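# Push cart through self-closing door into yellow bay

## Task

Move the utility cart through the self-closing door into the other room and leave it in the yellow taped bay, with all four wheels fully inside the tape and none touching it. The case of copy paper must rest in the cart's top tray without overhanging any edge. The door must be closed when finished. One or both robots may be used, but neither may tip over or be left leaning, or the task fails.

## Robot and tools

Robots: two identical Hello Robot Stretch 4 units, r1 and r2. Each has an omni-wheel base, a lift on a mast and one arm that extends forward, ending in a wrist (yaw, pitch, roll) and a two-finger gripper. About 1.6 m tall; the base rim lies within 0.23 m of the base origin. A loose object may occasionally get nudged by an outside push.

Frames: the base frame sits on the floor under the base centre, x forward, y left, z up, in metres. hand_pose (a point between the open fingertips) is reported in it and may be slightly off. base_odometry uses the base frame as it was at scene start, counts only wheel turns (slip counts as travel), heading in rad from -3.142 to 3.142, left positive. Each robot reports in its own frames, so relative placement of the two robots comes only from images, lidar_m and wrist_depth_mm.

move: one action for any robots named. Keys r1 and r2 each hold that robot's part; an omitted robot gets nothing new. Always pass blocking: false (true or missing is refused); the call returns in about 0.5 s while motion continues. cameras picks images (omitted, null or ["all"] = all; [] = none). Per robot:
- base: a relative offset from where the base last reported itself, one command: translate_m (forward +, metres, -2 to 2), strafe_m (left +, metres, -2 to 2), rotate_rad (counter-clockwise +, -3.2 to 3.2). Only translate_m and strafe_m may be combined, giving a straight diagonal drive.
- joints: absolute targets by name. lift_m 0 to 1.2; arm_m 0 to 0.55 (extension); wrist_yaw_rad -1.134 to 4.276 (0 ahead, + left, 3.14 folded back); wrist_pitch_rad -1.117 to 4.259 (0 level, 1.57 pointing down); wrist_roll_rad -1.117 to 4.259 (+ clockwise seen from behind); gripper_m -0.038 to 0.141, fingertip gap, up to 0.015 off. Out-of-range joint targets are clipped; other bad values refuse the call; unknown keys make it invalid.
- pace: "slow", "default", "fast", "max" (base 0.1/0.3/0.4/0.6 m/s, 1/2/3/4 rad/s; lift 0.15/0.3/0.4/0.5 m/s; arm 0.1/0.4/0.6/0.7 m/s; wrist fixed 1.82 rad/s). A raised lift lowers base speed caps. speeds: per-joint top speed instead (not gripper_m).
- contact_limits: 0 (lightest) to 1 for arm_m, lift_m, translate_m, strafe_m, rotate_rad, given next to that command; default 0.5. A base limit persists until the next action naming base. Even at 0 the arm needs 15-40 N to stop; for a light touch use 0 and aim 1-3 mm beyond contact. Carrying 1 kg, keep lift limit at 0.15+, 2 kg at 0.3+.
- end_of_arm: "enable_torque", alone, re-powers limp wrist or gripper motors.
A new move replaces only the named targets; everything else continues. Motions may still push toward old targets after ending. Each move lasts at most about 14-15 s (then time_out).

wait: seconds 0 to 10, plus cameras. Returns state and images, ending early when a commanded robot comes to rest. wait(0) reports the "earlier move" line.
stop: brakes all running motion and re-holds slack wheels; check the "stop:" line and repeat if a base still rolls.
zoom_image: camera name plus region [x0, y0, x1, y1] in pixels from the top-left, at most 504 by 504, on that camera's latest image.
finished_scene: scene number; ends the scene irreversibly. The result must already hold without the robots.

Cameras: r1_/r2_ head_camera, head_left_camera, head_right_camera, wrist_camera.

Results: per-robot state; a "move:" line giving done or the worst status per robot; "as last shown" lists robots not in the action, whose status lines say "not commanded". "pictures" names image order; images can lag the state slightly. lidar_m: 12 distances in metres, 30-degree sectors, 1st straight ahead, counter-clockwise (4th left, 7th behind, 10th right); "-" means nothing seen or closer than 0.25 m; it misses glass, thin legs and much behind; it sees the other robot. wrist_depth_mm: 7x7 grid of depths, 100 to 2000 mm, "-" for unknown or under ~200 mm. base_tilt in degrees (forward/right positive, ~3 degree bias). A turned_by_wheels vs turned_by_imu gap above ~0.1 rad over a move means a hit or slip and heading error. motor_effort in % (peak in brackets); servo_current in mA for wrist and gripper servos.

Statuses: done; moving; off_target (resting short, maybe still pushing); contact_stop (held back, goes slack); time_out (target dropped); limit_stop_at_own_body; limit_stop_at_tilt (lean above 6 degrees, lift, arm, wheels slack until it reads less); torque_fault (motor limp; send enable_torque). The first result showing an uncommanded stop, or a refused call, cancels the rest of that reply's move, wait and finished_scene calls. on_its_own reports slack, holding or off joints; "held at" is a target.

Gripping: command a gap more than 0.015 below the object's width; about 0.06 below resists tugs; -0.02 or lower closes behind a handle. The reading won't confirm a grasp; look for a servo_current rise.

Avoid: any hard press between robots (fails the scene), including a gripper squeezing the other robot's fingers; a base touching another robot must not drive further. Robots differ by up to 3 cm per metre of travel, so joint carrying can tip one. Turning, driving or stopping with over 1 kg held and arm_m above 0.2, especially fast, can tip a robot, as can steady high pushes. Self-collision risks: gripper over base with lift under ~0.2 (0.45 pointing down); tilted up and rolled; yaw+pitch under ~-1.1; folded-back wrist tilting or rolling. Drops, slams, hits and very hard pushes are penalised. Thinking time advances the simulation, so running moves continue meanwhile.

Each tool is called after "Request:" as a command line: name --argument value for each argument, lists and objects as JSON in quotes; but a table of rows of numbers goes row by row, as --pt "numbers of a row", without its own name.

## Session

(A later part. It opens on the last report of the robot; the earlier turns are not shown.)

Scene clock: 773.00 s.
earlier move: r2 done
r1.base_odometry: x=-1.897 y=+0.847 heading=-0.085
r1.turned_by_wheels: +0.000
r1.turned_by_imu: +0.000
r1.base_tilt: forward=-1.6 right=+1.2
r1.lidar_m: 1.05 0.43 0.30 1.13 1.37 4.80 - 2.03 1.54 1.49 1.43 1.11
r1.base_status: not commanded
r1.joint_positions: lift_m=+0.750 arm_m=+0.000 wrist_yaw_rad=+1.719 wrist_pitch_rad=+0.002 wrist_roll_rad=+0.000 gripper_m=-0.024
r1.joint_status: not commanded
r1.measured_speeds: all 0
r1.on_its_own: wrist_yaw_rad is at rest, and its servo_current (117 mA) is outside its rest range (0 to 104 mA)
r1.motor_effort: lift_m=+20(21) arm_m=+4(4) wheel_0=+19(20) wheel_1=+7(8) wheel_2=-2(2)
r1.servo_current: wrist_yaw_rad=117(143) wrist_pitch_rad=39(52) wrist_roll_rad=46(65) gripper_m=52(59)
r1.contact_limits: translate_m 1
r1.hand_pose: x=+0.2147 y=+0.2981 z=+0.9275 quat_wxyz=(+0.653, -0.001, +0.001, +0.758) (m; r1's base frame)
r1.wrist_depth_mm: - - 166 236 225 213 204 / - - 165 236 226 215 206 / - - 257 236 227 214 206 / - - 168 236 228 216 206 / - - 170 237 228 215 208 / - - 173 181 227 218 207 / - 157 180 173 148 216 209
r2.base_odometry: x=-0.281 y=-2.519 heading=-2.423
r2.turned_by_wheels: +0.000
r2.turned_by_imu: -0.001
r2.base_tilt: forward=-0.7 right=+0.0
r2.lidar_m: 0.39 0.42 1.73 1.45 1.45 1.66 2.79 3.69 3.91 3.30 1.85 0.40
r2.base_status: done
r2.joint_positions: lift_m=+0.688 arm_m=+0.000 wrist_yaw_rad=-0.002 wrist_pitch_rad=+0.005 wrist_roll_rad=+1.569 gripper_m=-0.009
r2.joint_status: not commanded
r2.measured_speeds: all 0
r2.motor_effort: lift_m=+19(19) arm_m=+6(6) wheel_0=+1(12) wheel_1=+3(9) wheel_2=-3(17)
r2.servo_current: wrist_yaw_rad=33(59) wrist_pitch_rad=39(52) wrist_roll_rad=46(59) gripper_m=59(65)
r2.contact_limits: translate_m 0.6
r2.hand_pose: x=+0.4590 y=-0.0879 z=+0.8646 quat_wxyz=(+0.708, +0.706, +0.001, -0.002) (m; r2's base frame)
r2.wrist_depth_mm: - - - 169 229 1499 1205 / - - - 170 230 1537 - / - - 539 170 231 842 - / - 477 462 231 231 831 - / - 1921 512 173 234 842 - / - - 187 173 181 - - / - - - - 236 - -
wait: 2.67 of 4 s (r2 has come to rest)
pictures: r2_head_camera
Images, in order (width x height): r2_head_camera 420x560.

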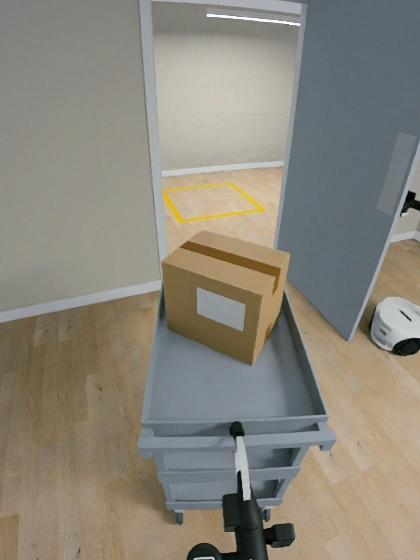

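Request:
move --blocking false --r2 '{"base":{"translate_m":0.55,"strafe_m":0.0},"contact_limits":{"translate_m":0.6}}' --cameras '[]'

Request:
wait --seconds 4 --cameras '["r2_head_camera"]'

Scene clock: 781.20 s.
move: r2 moving
r1.base_odometry: x=-1.897 y=+0.847 heading=-0.085
r1.turned_by_wheels: +0.000
r1.turned_by_imu: +0.000
r1.base_tilt: forward=-1.6 right=+1.2
r1.lidar_m: 1.04 0.42 0.26 1.12 1.35 4.80 - 2.02 1.53 1.47 1.44 1.11
r1.base_status: not commanded
r1.joint_positions: lift_m=+0.750 arm_m=+0.000 wrist_yaw_rad=+1.719 wrist_pitch_rad=+0.002 wrist_roll_rad=+0.000 gripper_m=-0.024
r1.joint_status: not commanded
r1.measured_speeds: all 0
r1.motor_effort: lift_m=+20(21) arm_m=+4(4) wheel_0=+19(20) wheel_1=+8(8) wheel_2=-2(2)
r1.servo_current: wrist_yaw_rad=111(130) wrist_pitch_rad=52(52) wrist_roll_rad=39(65) gripper_m=52(59)
r1.contact_limits: translate_m 1
r1.hand_pose: x=+0.2147 y=+0.2981 z=+0.9275 quat_wxyz=(+0.653, -0.001, +0.001, +0.758) (m; r1's base frame)
r1.wrist_depth_mm: - - 166 237 224 213 204 / - - 166 236 226 215 205 / - - 257 236 227 214 206 / - - 167 237 228 215 206 / - - 170 237 228 216 207 / - - 174 182 226 218 207 / - 157 176 173 147 216 208
r2.base_odometry: x=-0.304 y=-2.540 heading=-2.423
r2.turned_by_wheels: +0.000
r2.turned_by_imu: +0.000
r2.base_tilt: forward=-0.7 right=+0.1
r2.lidar_m: 0.40 0.42 1.74 1.47 1.45 1.66 2.84 3.73 3.90 3.28 1.83 0.43
r2.base_status: translate_m moving; strafe_m moving
r2.joint_positions: lift_m=+0.688 arm_m=+0.000 wrist_yaw_rad=-0.002 wrist_pitch_rad=+0.005 wrist_roll_rad=+1.569 gripper_m=-0.009
r2.joint_status: not commanded
r2.measured_speeds: translate_m=+0.123 strafe_m=-0.001 rotate_rad=+0.004 lift_m=+0.000 arm_m=+0.000 wrist_yaw_rad=+0.000 wrist_pitch_rad=+0.000 wrist_roll_rad=+0.000
r2.motor_effort: lift_m=+19(19) arm_m=+5(6) wheel_0=+7(9) wheel_1=+8(9) wheel_2=-18(18)
r2.servo_current: wrist_yaw_rad=46(52) wrist_pitch_rad=46(52) wrist_roll_rad=65(65) gripper_m=59(65)
r2.contact_limits: translate_m 0.6
r2.hand_pose: x=+0.4590 y=-0.0879 z=+0.8646 quat_wxyz=(+0.708, +0.706, +0.001, -0.002) (m; r2's base frame)
r2.wrist_depth_mm: - - - 170 229 1537 1138 / - - - 170 229 1499 - / - - 544 171 231 842 - / - 477 462 231 232 831 - / - 1983 512 172 233 842 - / - - 186 173 182 - - / - - - - 235 - -
pictures: none
No camera images: "cameras" was empty.

Scene clock: 784.03 s.
earlier move: r2 done
r1.base_odometry: x=-1.897 y=+0.847 heading=-0.085
r1.turned_by_wheels: +0.000
r1.turned_by_imu: +0.000
r1.base_tilt: forward=-1.6 right=+1.3
r1.lidar_m: 1.02 0.43 0.28 1.07 1.53 4.81 - 2.01 1.52 1.50 1.46 1.11
r1.base_status: not commanded
r1.joint_positions: lift_m=+0.750 arm_m=+0.000 wrist_yaw_rad=+1.719 wrist_pitch_rad=+0.002 wrist_roll_rad=+0.000 gripper_m=-0.024
r1.joint_status: not commanded
r1.measured_speeds: all 0
r1.on_its_own: wrist_yaw_rad is at rest, and its servo_current (117 mA) is outside its rest range (0 to 104 mA)
r1.motor_effort: lift_m=+21(21) arm_m=+4(4) wheel_0=+20(20) wheel_1=+7(8) wheel_2=-2(2)
r1.servo_current: wrist_yaw_rad=117(137) wrist_pitch_rad=39(52) wrist_roll_rad=59(65) gripper_m=52(59)
r1.contact_limits: translate_m 1
r1.hand_pose: x=+0.2147 y=+0.2981 z=+0.9275 quat_wxyz=(+0.653, -0.001, +0.001, +0.758) (m; r1's base frame)
r1.wrist_depth_mm: - - 166 236 224 213 204 / - - 166 236 226 216 206 / - - 257 236 227 214 206 / - - 169 237 229 214 206 / - - 170 237 228 216 207 / - - 174 181 226 218 207 / - 157 176 172 148 215 208
r2.base_odometry: x=-0.695 y=-2.881 heading=-2.423
r2.turned_by_wheels: +0.000
r2.turned_by_imu: -0.001
r2.base_tilt: forward=-0.7 right=+0.1
r2.lidar_m: 0.40 0.42 1.81 1.62 1.60 1.85 3.12 4.23 3.74 3.17 1.37 0.42
r2.base_status: done
r2.joint_positions: lift_m=+0.688 arm_m=+0.000 wrist_yaw_rad=-0.002 wrist_pitch_rad=+0.005 wrist_roll_rad=+1.569 gripper_m=-0.009
r2.joint_status: not commanded
r2.measured_speeds: all 0
r2.motor_effort: lift_m=+19(19) arm_m=+6(6) wheel_0=+1(9) wheel_1=+3(9) wheel_2=-2(18)
r2.servo_current: wrist_yaw_rad=46(65) wrist_pitch_rad=39(59) wrist_roll_rad=46(65) gripper_m=59(65)
r2.contact_limits: translate_m 0.6
r2.hand_pose: x=+0.4590 y=-0.0879 z=+0.8646 quat_wxyz=(+0.708, +0.706, +0.001, -0.002) (m; r2's base frame)
r2.wrist_depth_mm: - - - 168 228 - 1205 / 1708 - - 169 229 1464 - / - - 535 171 230 831 - / - 477 462 231 232 842 - / - - 517 172 233 831 - / - 585 187 173 181 - - / - - - - 236 - -
wait: 2.83 of 4 s (r2 has come to rest)
pictures: r2_head_camera
Images, in order (width x height): r2_head_camera 420x560.

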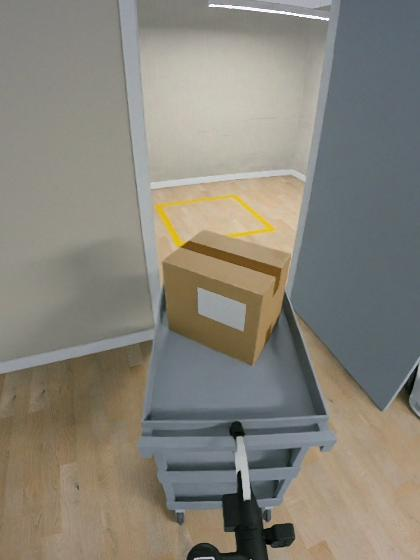

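Request:
move --blocking false --r2 '{"base":{"translate_m":0.6,"strafe_m":-0.01},"contact_limits":{"translate_m":0.6}}' --cameras '[]'

Request:
wait --seconds 4 --cameras '["r2_head_camera"]'

Scene clock: 792.97 s.
move: r2 moving
r1.base_odometry: x=-1.897 y=+0.847 heading=-0.085
r1.turned_by_wheels: +0.000
r1.turned_by_imu: +0.000
r1.base_tilt: forward=-1.7 right=+1.2
r1.lidar_m: 1.02 0.43 0.27 1.07 1.54 4.82 - 2.00 1.51 1.50 1.43 1.09
r1.base_status: not commanded
r1.joint_positions: lift_m=+0.750 arm_m=+0.000 wrist_yaw_rad=+1.719 wrist_pitch_rad=+0.002 wrist_roll_rad=+0.000 gripper_m=-0.024
r1.joint_status: not commanded
r1.measured_speeds: all 0
r1.motor_effort: lift_m=+20(21) arm_m=+4(4) wheel_0=+19(20) wheel_1=+8(8) wheel_2=-2(2)
r1.servo_current: wrist_yaw_rad=111(130) wrist_pitch_rad=26(46) wrist_roll_rad=39(52) gripper_m=52(52)
r1.contact_limits: translate_m 1
r1.hand_pose: x=+0.2147 y=+0.2981 z=+0.9275 quat_wxyz=(+0.653, -0.001, +0.001, +0.758) (m; r1's base frame)
r1.wrist_depth_mm: - - 166 236 224 212 204 / - - 166 235 225 214 205 / - - 258 236 227 214 206 / - - 169 238 227 215 206 / - - 170 237 227 216 207 / - - 173 182 228 217 208 / - 157 176 172 148 215 208
r2.base_odometry: x=-0.719 y=-2.901 heading=-2.423
r2.turned_by_wheels: +0.000
r2.turned_by_imu: +0.001
r2.base_tilt: forward=-0.7 right=+0.1
r2.lidar_m: 0.41 0.41 1.74 1.61 1.62 1.86 3.18 4.27 3.71 3.14 1.35 0.42
r2.base_status: translate_m moving; strafe_m moving
r2.joint_positions: lift_m=+0.688 arm_m=+0.000 wrist_yaw_rad=-0.002 wrist_pitch_rad=+0.005 wrist_roll_rad=+1.569 gripper_m=-0.009
r2.joint_status: not commanded
r2.measured_speeds: translate_m=+0.123 strafe_m=-0.003 rotate_rad=+0.006 lift_m=+0.000 arm_m=+0.000 wrist_yaw_rad=+0.000 wrist_pitch_rad=+0.000 wrist_roll_rad=+0.000
r2.motor_effort: lift_m=+19(19) arm_m=+5(6) wheel_0=+7(8) wheel_1=+9(10) wheel_2=-16(16)
r2.servo_current: wrist_yaw_rad=46(52) wrist_pitch_rad=46(46) wrist_roll_rad=39(52) gripper_m=52(65)
r2.contact_limits: translate_m 0.6
r2.hand_pose: x=+0.4590 y=-0.0879 z=+0.8646 quat_wxyz=(+0.708, +0.706, +0.001, -0.002) (m; r2's base frame)
r2.wrist_depth_mm: - - - 168 229 - 1182 / 1618 - - 169 230 1430 - / - - 539 170 230 809 - / - 477 459 230 231 831 - / - - 512 172 232 842 - / - 585 187 173 181 - - / - - - - 235 - -
pictures: none
No camera images: "cameras" was empty.

Scene clock: 795.97 s.
earlier move: r2 done
r1.base_odometry: x=-1.897 y=+0.847 heading=-0.085
r1.turned_by_wheels: +0.000
r1.turned_by_imu: +0.000
r1.base_tilt: forward=-1.6 right=+1.3
r1.lidar_m: 1.04 0.44 0.28 1.22 3.43 4.79 - 2.00 1.52 1.50 1.45 1.11
r1.base_status: not commanded
r1.joint_positions: lift_m=+0.750 arm_m=+0.000 wrist_yaw_rad=+1.719 wrist_pitch_rad=+0.002 wrist_roll_rad=+0.000 gripper_m=-0.024
r1.joint_status: not commanded
r1.measured_speeds: all 0
r1.on_its_own: wrist_yaw_rad is at rest, and its servo_current (111 mA) is outside its rest range (0 to 104 mA)
r1.motor_effort: lift_m=+20(21) arm_m=+4(4) wheel_0=+19(20) wheel_1=+8(8) wheel_2=-2(2)
r1.servo_current: wrist_yaw_rad=111(130) wrist_pitch_rad=46(52) wrist_roll_rad=65(72) gripper_m=52(59)
r1.contact_limits: translate_m 1
r1.hand_pose: x=+0.2147 y=+0.2981 z=+0.9275 quat_wxyz=(+0.653, -0.001, +0.001, +0.758) (m; r1's base frame)
r1.wrist_depth_mm: - - 166 236 225 213 204 / - - 166 236 226 216 205 / - - 256 236 227 214 206 / - - 169 237 229 216 206 / - - 170 236 229 215 208 / - - 174 181 227 218 208 / - 157 175 172 148 215 208
r2.base_odometry: x=-1.153 y=-3.269 heading=-2.422
r2.turned_by_wheels: +0.000
r2.turned_by_imu: +0.000
r2.base_tilt: forward=-0.7 right=+0.1
r2.lidar_m: 0.39 0.41 1.16 1.81 1.78 2.07 3.54 4.81 3.51 1.21 1.05 0.43
r2.base_status: done
r2.joint_positions: lift_m=+0.688 arm_m=+0.000 wrist_yaw_rad=-0.002 wrist_pitch_rad=+0.005 wrist_roll_rad=+1.569 gripper_m=-0.009
r2.joint_status: not commanded
r2.measured_speeds: all 0
r2.motor_effort: lift_m=+19(19) arm_m=+5(6) wheel_0=+4(11) wheel_1=+4(10) wheel_2=-4(17)
r2.servo_current: wrist_yaw_rad=52(59) wrist_pitch_rad=46(52) wrist_roll_rad=52(59) gripper_m=65(65)
r2.contact_limits: translate_m 0.6
r2.hand_pose: x=+0.4590 y=-0.0879 z=+0.8646 quat_wxyz=(+0.708, +0.706, +0.001, -0.002) (m; r2's base frame)
r2.wrist_depth_mm: - - - 168 229 1618 1205 / - - - 170 229 1576 - / - - 535 170 231 842 - / - 477 459 231 232 831 - / - - 508 172 233 854 - / - - 186 173 181 - - / - - - - - - -
wait: 3.00 of 4 s (r2 has come to rest)
pictures: r2_head_camera
Images, in order (width x height): r2_head_camera 420x560.

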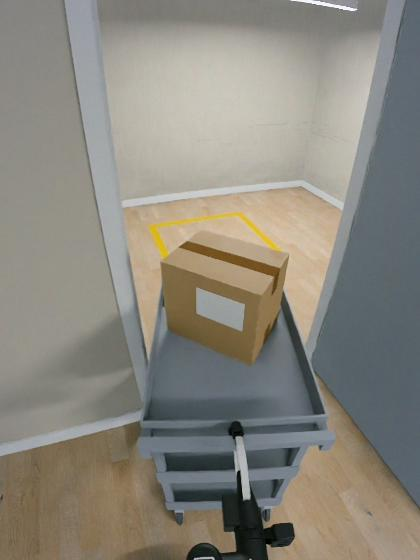

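Request:
move --blocking false --r2 '{"base":{"translate_m":0.65,"strafe_m":-0.03},"contact_limits":{"translate_m":0.6}}' --cameras '[]'

Request:
wait --seconds 4 --cameras '["r2_head_camera"]'

Scene clock: 806.73 s.
move: r2 moving
r1.base_odometry: x=-1.897 y=+0.847 heading=-0.085
r1.turned_by_wheels: +0.000
r1.turned_by_imu: +0.000
r1.base_tilt: forward=-1.7 right=+1.3
r1.lidar_m: 1.03 0.44 0.27 1.19 3.46 4.79 - 1.99 1.53 1.49 1.47 1.11
r1.base_status: not commanded
r1.joint_positions: lift_m=+0.750 arm_m=+0.000 wrist_yaw_rad=+1.719 wrist_pitch_rad=+0.002 wrist_roll_rad=+0.000 gripper_m=-0.024
r1.joint_status: not commanded
r1.measured_speeds: all 0
r1.motor_effort: lift_m=+20(21) arm_m=+4(4) wheel_0=+19(20) wheel_1=+8(8) wheel_2=-2(2)
r1.servo_current: wrist_yaw_rad=117(130) wrist_pitch_rad=46(46) wrist_roll_rad=59(65) gripper_m=46(59)
r1.contact_limits: translate_m 1
r1.hand_pose: x=+0.2147 y=+0.2981 z=+0.9275 quat_wxyz=(+0.653, -0.001, +0.001, +0.758) (m; r1's base frame)
r1.wrist_depth_mm: - - 166 236 225 212 205 / - - 165 235 225 215 204 / - - 257 236 227 215 206 / - - 169 236 227 215 208 / - - 170 237 228 215 207 / - - 174 181 227 218 208 / - 157 175 173 148 214 208
r2.base_odometry: x=-1.177 y=-3.288 heading=-2.422
r2.turned_by_wheels: +0.000
r2.turned_by_imu: +0.001
r2.base_tilt: forward=-0.7 right=+0.1
r2.lidar_m: 0.36 0.41 1.13 1.82 1.81 2.07 3.54 4.84 3.49 1.21 1.03 0.44
r2.base_status: translate_m moving; strafe_m moving
r2.joint_positions: lift_m=+0.688 arm_m=+0.000 wrist_yaw_rad=-0.002 wrist_pitch_rad=+0.005 wrist_roll_rad=+1.569 gripper_m=-0.009
r2.joint_status: not commanded
r2.measured_speeds: translate_m=+0.121 strafe_m=-0.007 rotate_rad=+0.002 lift_m=+0.000 arm_m=+0.000 wrist_yaw_rad=+0.000 wrist_pitch_rad=+0.000 wrist_roll_rad=+0.000
r2.motor_effort: lift_m=+19(19) arm_m=+5(5) wheel_0=+7(12) wheel_1=+8(9) wheel_2=-14(16)
r2.servo_current: wrist_yaw_rad=46(52) wrist_pitch_rad=39(52) wrist_roll_rad=52(52) gripper_m=59(65)
r2.contact_limits: translate_m 0.6
r2.hand_pose: x=+0.4590 y=-0.0879 z=+0.8646 quat_wxyz=(+0.708, +0.706, +0.001, -0.002) (m; r2's base frame)
r2.wrist_depth_mm: - - - 169 229 1618 1160 / - - - 169 229 1537 - / - - 539 170 231 820 - / - 477 462 229 231 831 - / - - 512 172 233 842 - / - - 187 172 181 - - / - - - - - - -
pictures: none
No camera images: "cameras" was empty.

Scene clock: 809.90 s.
earlier move: r2 done
r1.base_odometry: x=-1.897 y=+0.847 heading=-0.085
r1.turned_by_wheels: +0.000
r1.turned_by_imu: +0.000
r1.base_tilt: forward=-1.6 right=+1.3
r1.lidar_m: 1.05 0.42 0.28 3.22 3.42 4.83 - 2.00 1.55 1.49 1.45 1.11
r1.base_status: not commanded
r1.joint_positions: lift_m=+0.750 arm_m=+0.000 wrist_yaw_rad=+1.719 wrist_pitch_rad=+0.002 wrist_roll_rad=+0.000 gripper_m=-0.024
r1.joint_status: not commanded
r1.measured_speeds: all 0
r1.on_its_own: wrist_yaw_rad is at rest, and its servo_current (117 mA) is outside its rest range (0 to 104 mA)
r1.motor_effort: lift_m=+21(21) arm_m=+4(4) wheel_0=+19(20) wheel_1=+7(8) wheel_2=-2(2)
r1.servo_current: wrist_yaw_rad=117(130) wrist_pitch_rad=33(52) wrist_roll_rad=52(72) gripper_m=52(59)
r1.contact_limits: translate_m 1
r1.hand_pose: x=+0.2147 y=+0.2981 z=+0.9275 quat_wxyz=(+0.653, -0.001, +0.001, +0.758) (m; r1's base frame)
r1.wrist_depth_mm: - - 166 236 224 213 204 / - - 166 236 226 216 206 / - - 257 236 227 215 206 / - - 169 237 227 215 207 / - - 170 237 229 216 207 / - - 173 181 227 217 208 / - 157 176 172 148 215 208
r2.base_odometry: x=-1.661 y=-3.675 heading=-2.422
r2.turned_by_wheels: +0.000
r2.turned_by_imu: +0.002
r2.base_tilt: forward=-0.7 right=+0.1
r2.lidar_m: 0.40 0.40 0.46 0.77 2.02 2.31 3.84 5.45 1.00 0.81 0.82 0.43
r2.base_status: done
r2.joint_positions: lift_m=+0.688 arm_m=+0.000 wrist_yaw_rad=+0.000 wrist_pitch_rad=+0.005 wrist_roll_rad=+1.569 gripper_m=-0.009
r2.joint_status: not commanded
r2.measured_speeds: all 0
r2.motor_effort: lift_m=+19(19) arm_m=+5(6) wheel_0=+5(14) wheel_1=+4(9) wheel_2=-2(16)
r2.servo_current: wrist_yaw_rad=39(59) wrist_pitch_rad=46(52) wrist_roll_rad=52(59) gripper_m=52(65)
r2.contact_limits: translate_m 0.6
r2.hand_pose: x=+0.4592 y=-0.0874 z=+0.8646 quat_wxyz=(+0.708, +0.706, +0.002, -0.002) (m; r2's base frame)
r2.wrist_depth_mm: - - - 171 232 1618 1138 / - - - 172 232 1537 - / - - 559 172 232 842 - / - 477 462 232 233 842 - / - - 508 173 234 842 - / - - 186 173 181 - - / - - - - 235 - -
wait: 3.17 of 4 s (r2 has come to rest)
pictures: r2_head_camera
Images, in order (width x height): r2_head_camera 420x560.

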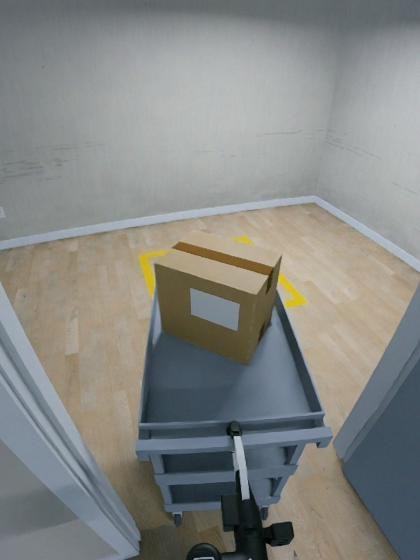

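Request:
move --blocking false --r2 '{"base":{"translate_m":0.45,"strafe_m":-0.06},"contact_limits":{"translate_m":0.6}}' --cameras '[]'

Request:
wait --seconds 4 --cameras '["r2_head_camera","r2_head_left_camera","r2_head_right_camera"]'

Scene clock: 818.83 s.
move: r2 moving
r1.base_odometry: x=-1.897 y=+0.847 heading=-0.085
r1.turned_by_wheels: +0.000
r1.turned_by_imu: +0.000
r1.base_tilt: forward=-1.7 right=+1.3
r1.lidar_m: 1.04 0.42 0.26 3.20 3.43 4.81 - 1.98 1.54 1.49 1.45 1.11
r1.base_status: not commanded
r1.joint_positions: lift_m=+0.750 arm_m=+0.000 wrist_yaw_rad=+1.719 wrist_pitch_rad=+0.002 wrist_roll_rad=+0.000 gripper_m=-0.024
r1.joint_status: not commanded
r1.measured_speeds: all 0
r1.motor_effort: lift_m=+20(21) arm_m=+4(4) wheel_0=+19(20) wheel_1=+8(8) wheel_2=-2(2)
r1.servo_current: wrist_yaw_rad=111(117) wrist_pitch_rad=46(52) wrist_roll_rad=52(59) gripper_m=46(59)
r1.contact_limits: translate_m 1
r1.hand_pose: x=+0.2147 y=+0.2981 z=+0.9275 quat_wxyz=(+0.653, -0.001, +0.001, +0.758) (m; r1's base frame)
r1.wrist_depth_mm: - - 166 237 225 212 205 / - - 165 236 226 215 206 / - - 257 236 228 215 206 / - - 169 237 227 215 206 / - - 170 238 228 216 207 / - - 174 181 226 219 208 / - 157 176 172 148 214 208
r2.base_odometry: x=-1.687 y=-3.692 heading=-2.421
r2.turned_by_wheels: +0.000
r2.turned_by_imu: +0.001
r2.base_tilt: forward=-0.7 right=+0.0
r2.lidar_m: 0.39 0.41 0.42 0.72 2.03 2.32 3.90 5.46 0.98 0.81 0.79 0.43
r2.base_status: translate_m moving; strafe_m moving
r2.joint_positions: lift_m=+0.688 arm_m=+0.000 wrist_yaw_rad=+0.000 wrist_pitch_rad=+0.005 wrist_roll_rad=+1.569 gripper_m=-0.009
r2.joint_status: not commanded
r2.measured_speeds: translate_m=+0.121 strafe_m=-0.017 rotate_rad=-0.004 lift_m=+0.000 arm_m=+0.000 wrist_yaw_rad=+0.000 wrist_pitch_rad=+0.000 wrist_roll_rad=+0.000
r2.motor_effort: lift_m=+19(19) arm_m=+5(6) wheel_0=+8(12) wheel_1=+7(9) wheel_2=-13(16)
r2.servo_current: wrist_yaw_rad=52(59) wrist_pitch_rad=39(46) wrist_roll_rad=39(59) gripper_m=59(59)
r2.contact_limits: translate_m 0.6
r2.hand_pose: x=+0.4592 y=-0.0874 z=+0.8646 quat_wxyz=(+0.708, +0.706, +0.002, -0.002) (m; r2's base frame)
r2.wrist_depth_mm: - - - 172 232 1661 1138 / - - - 172 233 1537 - / - - 564 172 232 842 - / - 473 469 232 233 842 - / - - 504 173 233 854 - / - - 186 173 181 - - / - - - - - 1576 -
pictures: none
No camera images: "cameras" was empty.

Scene clock: 821.33 s.
earlier move: r2 done
r1.base_odometry: x=-1.897 y=+0.847 heading=-0.085
r1.turned_by_wheels: +0.000
r1.turned_by_imu: +0.000
r1.base_tilt: forward=-1.6 right=+1.2
r1.lidar_m: 1.03 0.42 0.28 3.19 3.45 4.81 - 2.00 1.53 1.49 1.41 1.12
r1.base_status: not commanded
r1.joint_positions: lift_m=+0.750 arm_m=+0.000 wrist_yaw_rad=+1.719 wrist_pitch_rad=+0.002 wrist_roll_rad=+0.000 gripper_m=-0.024
r1.joint_status: not commanded
r1.measured_speeds: all 0
r1.on_its_own: wrist_yaw_rad is at rest, and its servo_current (111 mA) is outside its rest range (0 to 104 mA)
r1.motor_effort: lift_m=+20(21) arm_m=+4(4) wheel_0=+19(20) wheel_1=+8(8) wheel_2=-2(2)
r1.servo_current: wrist_yaw_rad=111(137) wrist_pitch_rad=39(52) wrist_roll_rad=52(72) gripper_m=52(59)
r1.contact_limits: translate_m 1
r1.hand_pose: x=+0.2147 y=+0.2981 z=+0.9275 quat_wxyz=(+0.653, -0.001, +0.001, +0.758) (m; r1's base frame)
r1.wrist_depth_mm: - - 166 237 227 212 204 / - - 166 235 226 215 205 / - - 257 236 228 214 207 / - - 168 236 229 214 206 / - - 170 236 227 216 208 / - - 173 181 226 219 208 / - 157 176 172 148 215 208
r2.base_odometry: x=-2.039 y=-3.926 heading=-2.421
r2.turned_by_wheels: +0.000
r2.turned_by_imu: +0.002
r2.base_tilt: forward=-0.7 right=+0.0
r2.lidar_m: 0.38 0.38 2.57 0.31 0.33 2.51 - 5.43 0.78 0.62 0.63 0.44
r2.base_status: done
r2.joint_positions: lift_m=+0.688 arm_m=+0.000 wrist_yaw_rad=+0.000 wrist_pitch_rad=+0.005 wrist_roll_rad=+1.569 gripper_m=-0.009
r2.joint_status: not commanded
r2.measured_speeds: all 0
r2.motor_effort: lift_m=+19(19) arm_m=+6(6) wheel_0=+5(15) wheel_1=+4(9) wheel_2=-3(16)
r2.servo_current: wrist_yaw_rad=46(65) wrist_pitch_rad=46(52) wrist_roll_rad=52(65) gripper_m=52(65)
r2.contact_limits: translate_m 0.6
r2.hand_pose: x=+0.4592 y=-0.0873 z=+0.8646 quat_wxyz=(+0.708, +0.706, +0.002, -0.002) (m; r2's base frame)
r2.wrist_depth_mm: - - - 244 247 1537 1138 / - - - 182 245 1661 525 / - - - 180 241 809 - / - - 466 178 238 842 - / - - 488 176 236 831 - / - - 187 174 180 - - / - - 569 - 229 - -
wait: 2.50 of 4 s (r2 has come to rest)
pictures: r2_head_camera, r2_head_left_camera, r2_head_right_camera
Images, in order (width x height): r2_head_camera 420x560, r2_head_left_camera 420x672, r2_head_right_camera 420x672.

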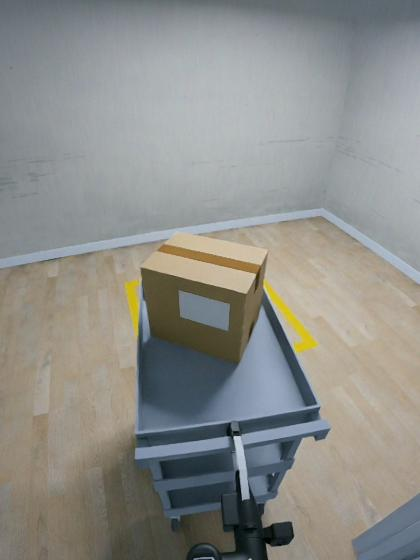

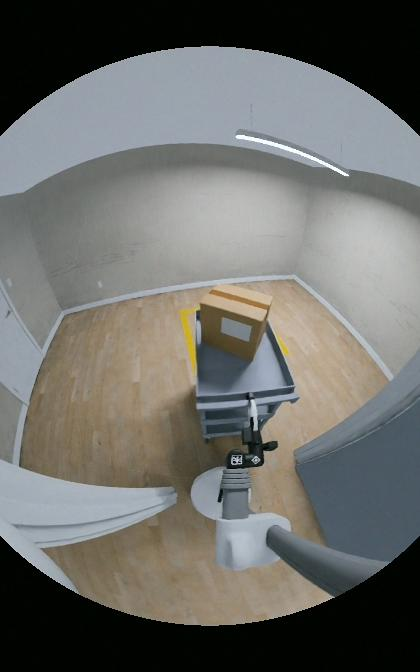

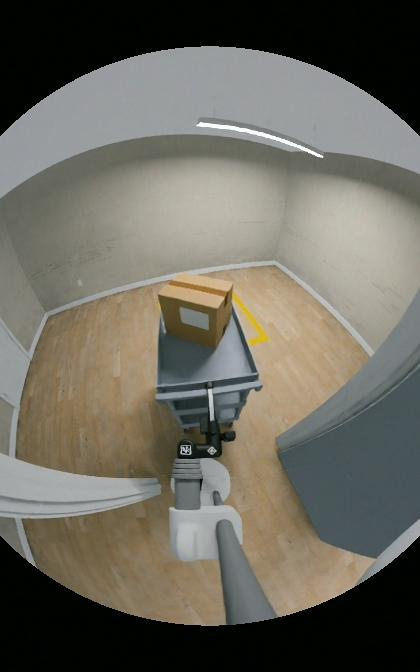

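Request:
move --blocking false --r2 '{"base":{"translate_m":0.4,"strafe_m":0.0},"contact_limits":{"translate_m":0.6}}' --cameras '[]'

Request:
wait --seconds 4 --cameras '["r2_head_camera","r2_head_left_camera","r2_head_right_camera"]'

Scene clock: 829.23 s.
move: r2 moving
r1.base_odometry: x=-1.897 y=+0.847 heading=-0.085
r1.turned_by_wheels: +0.000
r1.turned_by_imu: +0.000
r1.base_tilt: forward=-1.6 right=+1.2
r1.lidar_m: 1.00 0.44 0.26 3.20 3.42 4.81 - 2.00 1.53 1.49 1.43 1.10
r1.base_status: not commanded
r1.joint_positions: lift_m=+0.750 arm_m=+0.000 wrist_yaw_rad=+1.719 wrist_pitch_rad=+0.002 wrist_roll_rad=+0.000 gripper_m=-0.024
r1.joint_status: not commanded
r1.measured_speeds: all 0
r1.motor_effort: lift_m=+20(21) arm_m=+4(4) wheel_0=+19(20) wheel_1=+8(8) wheel_2=-2(2)
r1.servo_current: wrist_yaw_rad=111(130) wrist_pitch_rad=46(46) wrist_roll_rad=65(65) gripper_m=52(59)
r1.contact_limits: translate_m 1
r1.hand_pose: x=+0.2147 y=+0.2981 z=+0.9275 quat_wxyz=(+0.653, -0.001, +0.001, +0.758) (m; r1's base frame)
r1.wrist_depth_mm: - - 166 236 225 213 205 / - - 166 236 227 215 206 / - - 258 236 227 215 206 / - - 168 237 229 215 206 / - - 170 237 229 216 206 / - - 173 181 227 218 208 / - 157 176 173 148 215 208
r2.base_odometry: x=-2.062 y=-3.947 heading=-2.421
r2.turned_by_wheels: +0.000
r2.turned_by_imu: +0.001
r2.base_tilt: forward=-0.7 right=+0.0
r2.lidar_m: 0.36 0.39 2.61 0.30 0.34 2.53 - 5.52 0.75 0.62 0.65 0.45
r2.base_status: translate_m moving; strafe_m moving
r2.joint_positions: lift_m=+0.688 arm_m=+0.000 wrist_yaw_rad=+0.000 wrist_pitch_rad=+0.005 wrist_roll_rad=+1.569 gripper_m=-0.009
r2.joint_status: not commanded
r2.measured_speeds: translate_m=+0.122 strafe_m=+0.000 rotate_rad=-0.001 lift_m=+0.000 arm_m=+0.000 wrist_yaw_rad=+0.000 wrist_pitch_rad=+0.000 wrist_roll_rad=+0.000
r2.motor_effort: lift_m=+19(19) arm_m=+5(6) wheel_0=+9(13) wheel_1=+9(9) wheel_2=-14(15)
r2.servo_current: wrist_yaw_rad=33(52) wrist_pitch_rad=46(46) wrist_roll_rad=39(65) gripper_m=59(65)
r2.contact_limits: translate_m 0.6
r2.hand_pose: x=+0.4592 y=-0.0873 z=+0.8646 quat_wxyz=(+0.708, +0.706, +0.002, -0.002) (m; r2's base frame)
r2.wrist_depth_mm: - - - 188 251 1499 1138 / - - - 185 246 1618 512 / - - - 181 242 788 - / - - 480 178 238 831 - / - - 484 176 235 831 - / - - 187 172 182 - - / - - 554 - 229 - -
pictures: none
No camera images: "cameras" was empty.

Scene clock: 831.57 s.
earlier move: r2 done
r1.base_odometry: x=-1.897 y=+0.847 heading=-0.085
r1.turned_by_wheels: +0.000
r1.turned_by_imu: +0.000
r1.base_tilt: forward=-1.6 right=+1.3
r1.lidar_m: 1.04 0.42 0.27 3.22 3.44 4.81 - 2.00 1.50 1.50 1.46 1.11
r1.base_status: not commanded
r1.joint_positions: lift_m=+0.750 arm_m=+0.000 wrist_yaw_rad=+1.719 wrist_pitch_rad=+0.002 wrist_roll_rad=+0.000 gripper_m=-0.024
r1.joint_status: not commanded
r1.measured_speeds: all 0
r1.motor_effort: lift_m=+20(21) arm_m=+4(4) wheel_0=+19(20) wheel_1=+7(8) wheel_2=-2(2)
r1.servo_current: wrist_yaw_rad=98(137) wrist_pitch_rad=46(52) wrist_roll_rad=52(72) gripper_m=52(59)
r1.contact_limits: translate_m 1
r1.hand_pose: x=+0.2147 y=+0.2981 z=+0.9275 quat_wxyz=(+0.653, -0.001, +0.001, +0.758) (m; r1's base frame)
r1.wrist_depth_mm: - - 166 236 226 213 205 / - - 166 236 225 215 205 / - - 258 236 227 214 206 / - - 168 237 227 215 207 / - - 170 238 228 216 207 / - - 173 181 227 217 208 / - 157 176 172 148 215 208
r2.base_odometry: x=-2.339 y=-4.190 heading=-2.421
r2.turned_by_wheels: +0.000
r2.turned_by_imu: -0.001
r2.base_tilt: forward=-0.7 right=+0.0
r2.lidar_m: 0.39 0.39 2.74 2.32 0.54 0.52 - 1.16 0.64 0.63 2.45 0.40
r2.base_status: done
r2.joint_positions: lift_m=+0.688 arm_m=+0.000 wrist_yaw_rad=-0.002 wrist_pitch_rad=+0.005 wrist_roll_rad=+1.569 gripper_m=-0.009
r2.joint_status: not commanded
r2.measured_speeds: all 0
r2.motor_effort: lift_m=+19(19) arm_m=+5(6) wheel_0=+1(13) wheel_1=+2(9) wheel_2=-2(18)
r2.servo_current: wrist_yaw_rad=52(59) wrist_pitch_rad=46(52) wrist_roll_rad=46(65) gripper_m=65(72)
r2.contact_limits: translate_m 0.6
r2.hand_pose: x=+0.4590 y=-0.0881 z=+0.8646 quat_wxyz=(+0.708, +0.706, +0.001, -0.003) (m; r2's base frame)
r2.wrist_depth_mm: - - - 187 252 1537 1138 / - - - 185 247 1756 496 / - - - 182 243 820 - / - - 480 179 239 854 - / - - 480 177 236 820 - / - - 186 173 179 - - / - - 554 - - - -
wait: 2.33 of 4 s (r2 has come to rest)
pictures: r2_head_camera, r2_head_left_camera, r2_head_right_camera
Images, in order (width x height): r2_head_camera 420x560, r2_head_left_camera 420x672, r2_head_right_camera 420x672.

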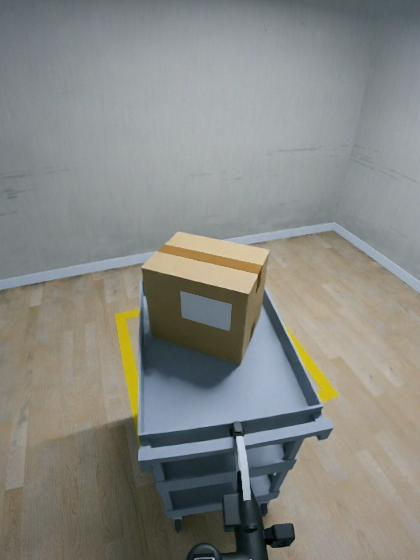

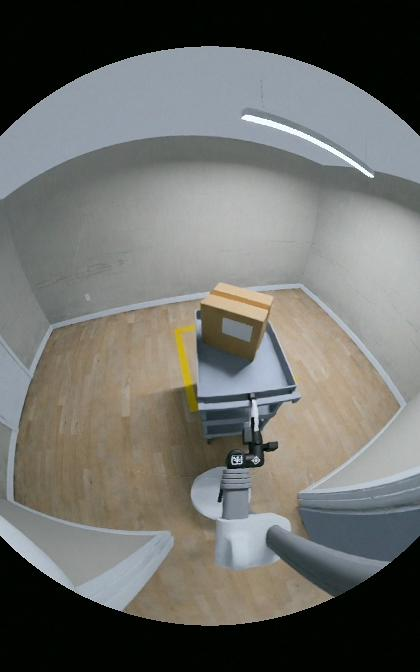

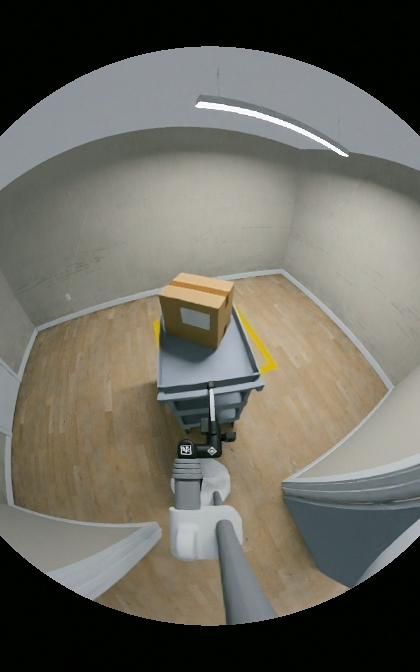

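Request:
move --blocking false --r2 '{"base":{"translate_m":0.08,"strafe_m":0.1},"contact_limits":{"translate_m":0.6}}' --cameras '[]'

Request:
wait --seconds 3 --cameras '["r2_head_camera"]'

Scene clock: 860.70 s.
move: r2 moving
r1: as last shown
r1.lidar_m: 1.03 0.44 0.29 3.21 3.45 4.81 - 2.00 1.54 1.50 1.47 1.10
r1.motor_effort: lift_m=+20(21) arm_m=+4(4) wheel_0=+20(20) wheel_1=+8(8) wheel_2=-2(2)
r1.servo_current: wrist_yaw_rad=98(130) wrist_pitch_rad=52(52) wrist_roll_rad=46(52) gripper_m=46(59)
r1.contact_limits: translate_m 1
r1.wrist_depth_mm: - - 166 237 225 213 204 / - - 166 236 226 215 206 / - - 258 236 226 214 206 / - - 169 236 228 214 206 / - - 170 237 228 216 207 / - - 174 181 227 216 208 / - 157 176 173 147 215 208
r2.base_odometry: x=-2.338 y=-4.222 heading=-2.422
r2.turned_by_wheels: -0.001
r2.turned_by_imu: -0.001
r2.base_tilt: forward=-0.7 right=+0.1
r2.lidar_m: 0.38 0.38 2.70 2.29 0.61 0.50 - 1.18 0.66 0.64 2.42 0.44
r2.base_status: translate_m moving; strafe_m moving
r2.joint_positions: lift_m=+0.688 arm_m=+0.000 wrist_yaw_rad=-0.004 wrist_pitch_rad=+0.005 wrist_roll_rad=+1.569 gripper_m=-0.009
r2.joint_status: not commanded
r2.measured_speeds: translate_m=+0.077 strafe_m=+0.096 rotate_rad=-0.001 lift_m=+0.000 arm_m=+0.000 wrist_yaw_rad=+0.000 wrist_pitch_rad=+0.000 wrist_roll_rad=+0.000
r2.motor_effort: lift_m=+19(19) arm_m=+5(6) wheel_0=-7(12) wheel_1=+9(11) wheel_2=-14(15)
r2.servo_current: wrist_yaw_rad=46(59) wrist_pitch_rad=46(46) wrist_roll_rad=39(52) gripper_m=59(65)
r2.contact_limits: translate_m 0.6
r2.hand_pose: x=+0.4588 y=-0.0886 z=+0.8646 quat_wxyz=(+0.708, +0.706, +0.000, -0.003) (m; r2's base frame)
r2.wrist_depth_mm: - - - 185 248 1661 1160 / - - - 182 245 1808 - / - - - 180 241 809 - / - - 462 178 237 831 - / - - 488 175 236 842 - / - - 187 172 181 - - / - - 574 - - - -
pictures: none
No camera images: "cameras" was empty.

Scene clock: 861.90 s.
earlier move: r2 done
r1.base_odometry: x=-1.897 y=+0.847 heading=-0.085
r1.turned_by_wheels: +0.000
r1.turned_by_imu: +0.000
r1.base_tilt: forward=-1.6 right=+1.2
r1.lidar_m: 1.02 0.44 0.29 3.22 3.44 4.79 - 2.00 1.54 1.48 1.42 1.12
r1.base_status: not commanded
r1.joint_positions: lift_m=+0.750 arm_m=+0.000 wrist_yaw_rad=+1.719 wrist_pitch_rad=+0.002 wrist_roll_rad=+0.000 gripper_m=-0.024
r1.joint_status: not commanded
r1.measured_speeds: all 0
r1.on_its_own: wrist_yaw_rad is at rest, and its servo_current (111 mA) is outside its rest range (0 to 104 mA)
r1.motor_effort: lift_m=+20(21) arm_m=+4(4) wheel_0=+19(20) wheel_1=+7(8) wheel_2=-2(2)
r1.servo_current: wrist_yaw_rad=111(130) wrist_pitch_rad=33(52) wrist_roll_rad=39(65) gripper_m=52(59)
r1.contact_limits: translate_m 1
r1.hand_pose: x=+0.2147 y=+0.2981 z=+0.9275 quat_wxyz=(+0.653, -0.001, +0.001, +0.758) (m; r1's base frame)
r1.wrist_depth_mm: - - 166 236 225 212 205 / - - 166 235 226 215 205 / - - 257 236 227 214 206 / - - 168 237 228 216 206 / - - 170 236 228 216 208 / - - 174 181 228 216 208 / - 158 176 172 147 215 209
r2.base_odometry: x=-2.334 y=-4.318 heading=-2.421
r2.turned_by_wheels: +0.001
r2.turned_by_imu: +0.001
r2.base_tilt: forward=-0.6 right=+0.1
r2.lidar_m: 0.41 0.43 2.64 2.24 0.79 0.50 - 1.31 0.75 0.71 2.50 0.42
r2.base_status: done
r2.joint_positions: lift_m=+0.688 arm_m=+0.000 wrist_yaw_rad=-0.002 wrist_pitch_rad=+0.005 wrist_roll_rad=+1.569 gripper_m=-0.009
r2.joint_status: not commanded
r2.measured_speeds: all 0
r2.motor_effort: lift_m=+19(19) arm_m=+5(6) wheel_0=-3(12) wheel_1=+3(12) wheel_2=-4(15)
r2.servo_current: wrist_yaw_rad=52(59) wrist_pitch_rad=39(52) wrist_roll_rad=46(59) gripper_m=52(65)
r2.contact_limits: translate_m 0.6
r2.hand_pose: x=+0.4590 y=-0.0880 z=+0.8646 quat_wxyz=(+0.708, +0.706, +0.001, -0.003) (m; r2's base frame)
r2.wrist_depth_mm: - - - 164 223 1618 1118 / - - - 167 225 768 - / - - 512 167 228 831 - / - 480 466 229 230 820 - / - - 521 172 232 842 - / - - 186 173 181 - - / - - - - - - -
wait: 1.20 of 3 s (r2 has come to rest)
pictures: r2_head_camera
Images, in order (width x height): r2_head_camera 420x560.

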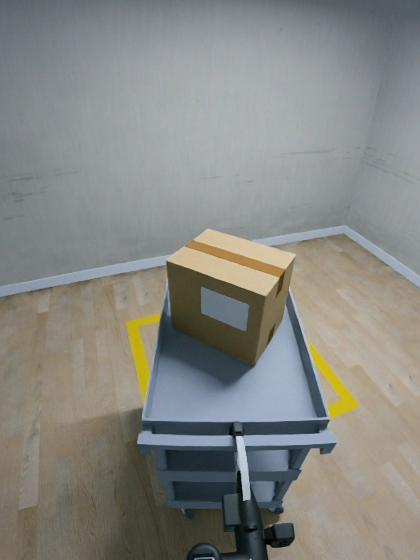

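Request:
move --blocking false --r2 '{"base":{"translate_m":0.4,"strafe_m":-0.03},"contact_limits":{"translate_m":0.6}}' --cameras '[]'

Request:
wait --seconds 4 --cameras '["r2_head_camera","r2_head_left_camera","r2_head_right_camera"]'

Scene clock: 874.23 s.
move: r2 moving
r1.base_odometry: x=-1.897 y=+0.847 heading=-0.085
r1.turned_by_wheels: +0.000
r1.turned_by_imu: +0.000
r1.base_tilt: forward=-1.6 right=+1.3
r1.lidar_m: 1.00 0.43 0.28 3.21 3.43 4.81 - 2.00 1.52 1.50 1.46 1.10
r1.base_status: not commanded
r1.joint_positions: lift_m=+0.750 arm_m=+0.000 wrist_yaw_rad=+1.719 wrist_pitch_rad=+0.002 wrist_roll_rad=+0.000 gripper_m=-0.024
r1.joint_status: not commanded
r1.measured_speeds: all 0
r1.motor_effort: lift_m=+20(21) arm_m=+4(4) wheel_0=+20(20) wheel_1=+8(8) wheel_2=-2(2)
r1.servo_current: wrist_yaw_rad=111(124) wrist_pitch_rad=46(46) wrist_roll_rad=46(72) gripper_m=52(59)
r1.contact_limits: translate_m 1
r1.hand_pose: x=+0.2147 y=+0.2981 z=+0.9275 quat_wxyz=(+0.653, -0.001, +0.001, +0.758) (m; r1's base frame)
r1.wrist_depth_mm: - - 166 236 225 213 204 / - - 166 236 226 215 205 / - - 258 236 228 214 206 / - - 168 236 228 215 208 / - - 170 237 228 216 206 / - - 173 182 227 216 207 / - 157 176 172 147 214 208
r2.base_odometry: x=-2.358 y=-4.337 heading=-2.421
r2.turned_by_wheels: +0.000
r2.turned_by_imu: +0.001
r2.base_tilt: forward=-0.7 right=+0.1
r2.lidar_m: 0.39 0.43 2.67 2.26 0.86 0.55 - 1.27 0.74 0.76 2.50 0.41
r2.base_status: translate_m moving; strafe_m moving
r2.joint_positions: lift_m=+0.688 arm_m=+0.000 wrist_yaw_rad=-0.002 wrist_pitch_rad=+0.005 wrist_roll_rad=+1.569 gripper_m=-0.009
r2.joint_status: not commanded
r2.measured_speeds: translate_m=+0.122 strafe_m=-0.008 rotate_rad=-0.002 lift_m=+0.000 arm_m=+0.000 wrist_yaw_rad=+0.000 wrist_pitch_rad=+0.000 wrist_roll_rad=+0.000
r2.motor_effort: lift_m=+19(19) arm_m=+5(6) wheel_0=+10(14) wheel_1=+7(8) wheel_2=-15(15)
r2.servo_current: wrist_yaw_rad=59(59) wrist_pitch_rad=39(46) wrist_roll_rad=52(52) gripper_m=52(65)
r2.contact_limits: translate_m 0.6
r2.hand_pose: x=+0.4590 y=-0.0880 z=+0.8646 quat_wxyz=(+0.708, +0.706, +0.001, -0.003) (m; r2's base frame)
r2.wrist_depth_mm: - - - 163 220 1618 1160 / - - - 164 224 750 - / - - 504 167 227 820 - / - 484 466 228 229 842 - / - - 521 171 233 842 - / - - 186 173 181 - - / - - - - - - 521
pictures: none
No camera images: "cameras" was empty.

Scene clock: 876.57 s.
earlier move: r2 done
r1.base_odometry: x=-1.897 y=+0.847 heading=-0.085
r1.turned_by_wheels: +0.000
r1.turned_by_imu: +0.000
r1.base_tilt: forward=-1.6 right=+1.3
r1.lidar_m: 1.01 0.44 0.28 3.22 3.45 4.78 - 2.00 1.52 1.48 1.44 1.10
r1.base_status: not commanded
r1.joint_positions: lift_m=+0.750 arm_m=+0.000 wrist_yaw_rad=+1.719 wrist_pitch_rad=+0.002 wrist_roll_rad=+0.000 gripper_m=-0.024
r1.joint_status: not commanded
r1.measured_speeds: all 0
r1.on_its_own: wrist_yaw_rad is at rest, and its servo_current (111 mA) is outside its rest range (0 to 104 mA)
r1.motor_effort: lift_m=+20(21) arm_m=+4(4) wheel_0=+20(20) wheel_1=+8(8) wheel_2=-2(2)
r1.servo_current: wrist_yaw_rad=111(130) wrist_pitch_rad=46(52) wrist_roll_rad=52(72) gripper_m=52(59)
r1.contact_limits: translate_m 1
r1.hand_pose: x=+0.2147 y=+0.2981 z=+0.9275 quat_wxyz=(+0.653, -0.001, +0.001, +0.758) (m; r1's base frame)
r1.wrist_depth_mm: - - 166 237 224 213 204 / - - 166 235 226 216 206 / - - 258 236 226 214 205 / - - 169 237 227 215 206 / - - 170 238 228 216 207 / - - 174 181 226 217 207 / - 157 175 172 148 215 208
r2.base_odometry: x=-2.654 y=-4.559 heading=-2.421
r2.turned_by_wheels: +0.000
r2.turned_by_imu: +0.002
r2.base_tilt: forward=-0.6 right=+0.1
r2.lidar_m: 0.40 0.41 2.36 2.36 1.58 0.87 1.01 0.98 0.88 1.41 2.36 0.41
r2.base_status: done
r2.joint_positions: lift_m=+0.688 arm_m=+0.000 wrist_yaw_rad=+0.001 wrist_pitch_rad=+0.005 wrist_roll_rad=+1.569 gripper_m=-0.009
r2.joint_status: not commanded
r2.measured_speeds: all 0
r2.motor_effort: lift_m=+19(19) arm_m=+5(6) wheel_0=+6(14) wheel_1=+2(9) wheel_2=+0(15)
r2.servo_current: wrist_yaw_rad=39(59) wrist_pitch_rad=46(59) wrist_roll_rad=46(59) gripper_m=59(65)
r2.contact_limits: translate_m 0.6
r2.hand_pose: x=+0.4593 y=-0.0872 z=+0.8646 quat_wxyz=(+0.708, +0.706, +0.002, -0.002) (m; r2's base frame)
r2.wrist_depth_mm: - - - 166 224 1618 1205 / - - - 167 227 798 - / - - 521 169 228 831 - / - 462 466 229 231 831 - / - 512 517 172 232 842 - / - - 187 173 180 - - / - - - - - - -
wait: 2.33 of 4 s (r2 has come to rest)
pictures: r2_head_camera, r2_head_left_camera, r2_head_right_camera
Images, in order (width x height): r2_head_camera 420x560, r2_head_left_camera 420x672, r2_head_right_camera 420x672.

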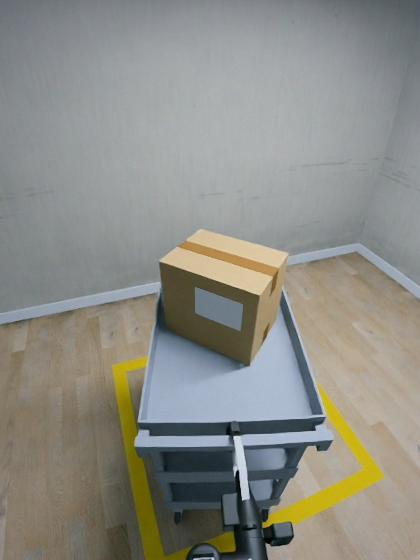

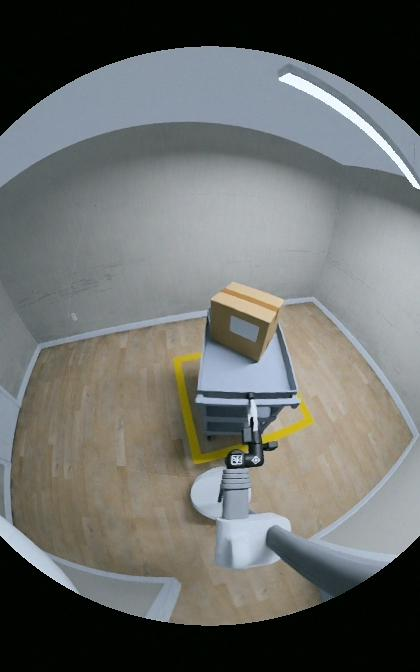

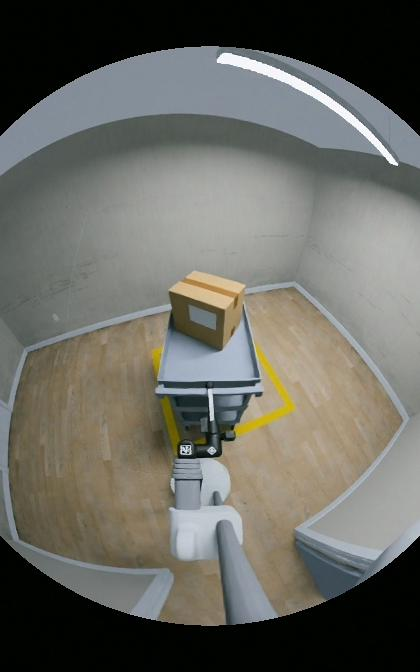

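Request:
zoom_image --camera "r2_head_camera" --region '[90, 340, 400, 560]'

Request:
zoom_image --camera "r2_head_left_camera" --region '[150, 280, 340, 480]'

Scaled by 1.626 from the camera's 420x560 image, which has a finer 1200x1600 frame.

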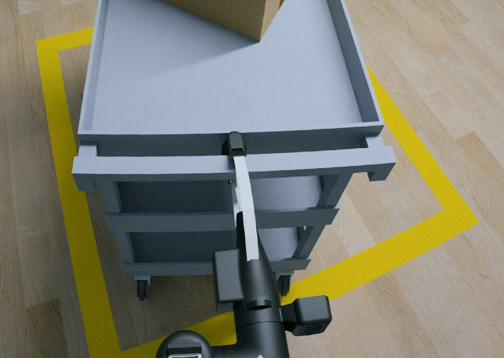

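Scaled by 2.520 from the camera's 420x672 image, which has a finer 600x960 frame.

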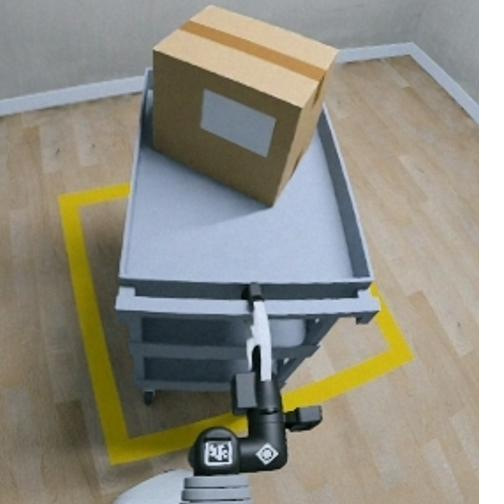

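Request:
move --blocking false --r2 '{"base":{"translate_m":0.085,"strafe_m":-0.025},"contact_limits":{"translate_m":0.6}}' --cameras '[]'

Request:
wait --seconds 3 --cameras '["r2_head_camera","r2_head_left_camera"]'

Request:
zoom_image --camera "r2_head_camera" --region '[90, 340, 400, 560]'

Request:
zoom_image --camera "r2_head_left_camera" --region '[150, 280, 340, 480]'

Scene clock: 897.80 s.
move: r2 moving
r1.base_odometry: x=-1.897 y=+0.847 heading=-0.085
r1.turned_by_wheels: +0.000
r1.turned_by_imu: +0.000
r1.base_tilt: forward=-1.6 right=+1.3
r1.lidar_m: 1.02 0.43 0.27 3.21 3.45 4.81 - 2.00 1.53 1.50 1.43 1.11
r1.base_status: not commanded
r1.joint_positions: lift_m=+0.750 arm_m=+0.000 wrist_yaw_rad=+1.719 wrist_pitch_rad=+0.002 wrist_roll_rad=+0.000 gripper_m=-0.024
r1.joint_status: not commanded
r1.measured_speeds: all 0
r1.motor_effort: lift_m=+20(21) arm_m=+4(4) wheel_0=+19(20) wheel_1=+8(8) wheel_2=-2(2)
r1.servo_current: wrist_yaw_rad=104(130) wrist_pitch_rad=46(52) wrist_roll_rad=52(59) gripper_m=52(59)
r1.contact_limits: translate_m 1
r1.hand_pose: x=+0.2147 y=+0.2981 z=+0.9275 quat_wxyz=(+0.653, -0.001, +0.001, +0.758) (m; r1's base frame)
r1.wrist_depth_mm: - - 166 237 227 213 204 / - - 165 236 226 214 206 / - - 257 236 227 215 206 / - - 168 236 228 215 208 / - - 170 237 227 216 207 / - - 173 181 228 217 208 / - 157 176 173 148 215 208
r2.base_odometry: x=-2.683 y=-4.573 heading=-2.420
r2.turned_by_wheels: +0.000
r2.turned_by_imu: +0.001
r2.base_tilt: forward=-0.7 right=+0.1
r2.lidar_m: 0.39 0.41 2.34 2.37 1.65 0.92 1.02 1.00 0.89 1.48 2.35 0.43
r2.base_status: translate_m moving; strafe_m moving
r2.joint_positions: lift_m=+0.688 arm_m=+0.000 wrist_yaw_rad=+0.001 wrist_pitch_rad=+0.005 wrist_roll_rad=+1.569 gripper_m=-0.009
r2.joint_status: not commanded
r2.measured_speeds: translate_m=+0.123 strafe_m=-0.036 rotate_rad=+0.005 lift_m=+0.000 arm_m=+0.000 wrist_yaw_rad=+0.000 wrist_pitch_rad=+0.000 wrist_roll_rad=+0.000
r2.motor_effort: lift_m=+19(19) arm_m=+6(6) wheel_0=+11(14) wheel_1=+6(6) wheel_2=-14(15)
r2.servo_current: wrist_yaw_rad=39(52) wrist_pitch_rad=46(52) wrist_roll_rad=59(59) gripper_m=59(59)
r2.contact_limits: translate_m 0.6
r2.hand_pose: x=+0.4593 y=-0.0872 z=+0.8646 quat_wxyz=(+0.708, +0.706, +0.002, -0.002) (m; r2's base frame)
r2.wrist_depth_mm: - - - 167 227 1661 1229 / - - - 169 228 1537 - / - - 535 169 230 831 - / - 462 462 230 230 831 - / - 517 512 171 232 831 - / - - 186 173 180 - - / - - - - - - -
pictures: none
No camera images: "cameras" was empty.

Scene clock: 898.77 s.
earlier move: r2 done
r1.base_odometry: x=-1.897 y=+0.847 heading=-0.085
r1.turned_by_wheels: +0.000
r1.turned_by_imu: +0.000
r1.base_tilt: forward=-1.7 right=+1.3
r1.lidar_m: 1.02 0.43 0.27 3.21 3.44 4.81 - 2.02 1.52 1.48 1.43 1.08
r1.base_status: not commanded
r1.joint_positions: lift_m=+0.750 arm_m=+0.000 wrist_yaw_rad=+1.719 wrist_pitch_rad=+0.002 wrist_roll_rad=+0.000 gripper_m=-0.024
r1.joint_status: not commanded
r1.measured_speeds: all 0
r1.motor_effort: lift_m=+20(21) arm_m=+4(4) wheel_0=+19(20) wheel_1=+7(8) wheel_2=-2(2)
r1.servo_current: wrist_yaw_rad=104(130) wrist_pitch_rad=39(52) wrist_roll_rad=59(65) gripper_m=59(59)
r1.contact_limits: translate_m 1
r1.hand_pose: x=+0.2147 y=+0.2981 z=+0.9275 quat_wxyz=(+0.653, -0.001, +0.001, +0.758) (m; r1's base frame)
r1.wrist_depth_mm: - - 166 236 225 213 205 / - - 166 236 226 215 206 / - - 258 236 226 214 206 / - - 168 237 228 214 207 / - - 170 238 228 216 207 / - - 173 181 227 217 208 / - 158 176 172 147 216 208
r2.base_odometry: x=-2.734 y=-4.596 heading=-2.420
r2.turned_by_wheels: +0.000
r2.turned_by_imu: +0.000
r2.base_tilt: forward=-0.7 right=+0.1
r2.lidar_m: 0.37 0.39 2.30 2.43 1.75 0.99 1.13 0.93 0.95 1.56 2.31 0.43
r2.base_status: done
r2.joint_positions: lift_m=+0.688 arm_m=+0.000 wrist_yaw_rad=+0.001 wrist_pitch_rad=+0.005 wrist_roll_rad=+1.569 gripper_m=-0.009
r2.joint_status: not commanded
r2.measured_speeds: all 0
r2.motor_effort: lift_m=+19(19) arm_m=+5(6) wheel_0=+6(14) wheel_1=+6(7) wheel_2=-4(15)
r2.servo_current: wrist_yaw_rad=39(52) wrist_pitch_rad=46(52) wrist_roll_rad=46(65) gripper_m=65(65)
r2.contact_limits: translate_m 0.6
r2.hand_pose: x=+0.4593 y=-0.0871 z=+0.8646 quat_wxyz=(+0.708, +0.706, +0.002, -0.001) (m; r2's base frame)
r2.wrist_depth_mm: - - - 171 231 1661 1160 / - - - 172 233 1661 - / - - 559 172 233 809 - / - 462 469 232 234 831 - / - 500 508 172 234 831 - / - - 187 173 180 - - / - - - - - - -
wait: 0.97 of 3 s (r2 has come to rest)
pictures: r2_head_camera, r2_head_left_camera
Images, in order (width x height): r2_head_camera 420x560, r2_head_left_camera 420x672.

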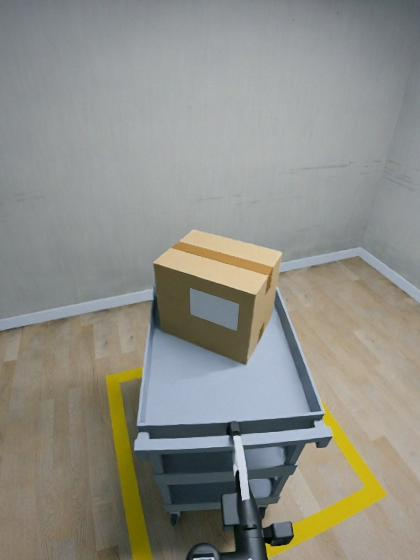

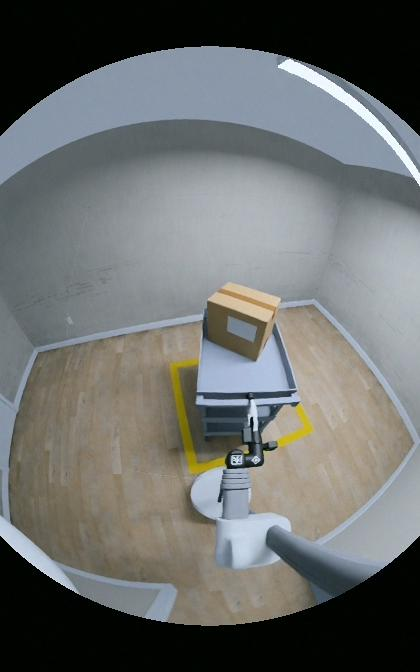

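Scaled by 1.626 from the camera's 420x560 image, which has a finer 1200x1600 frame.

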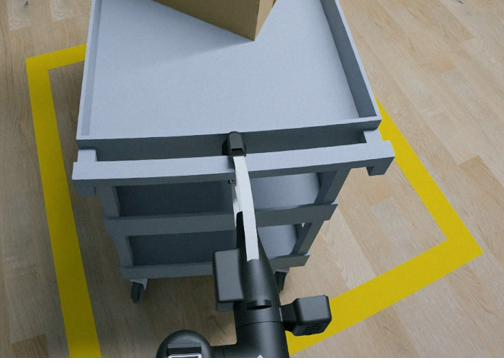

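Scaled by 2.520 from the camera's 420x672 image, which has a finer 600x960 frame.

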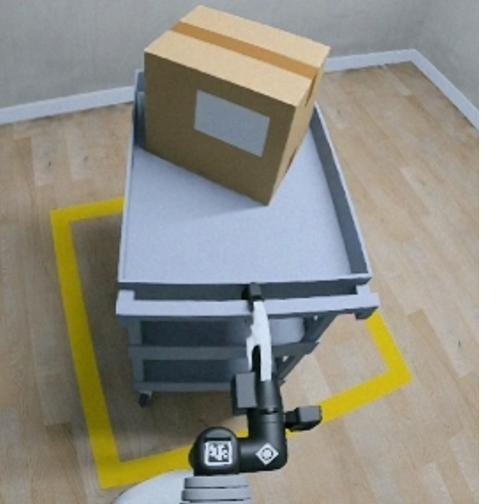

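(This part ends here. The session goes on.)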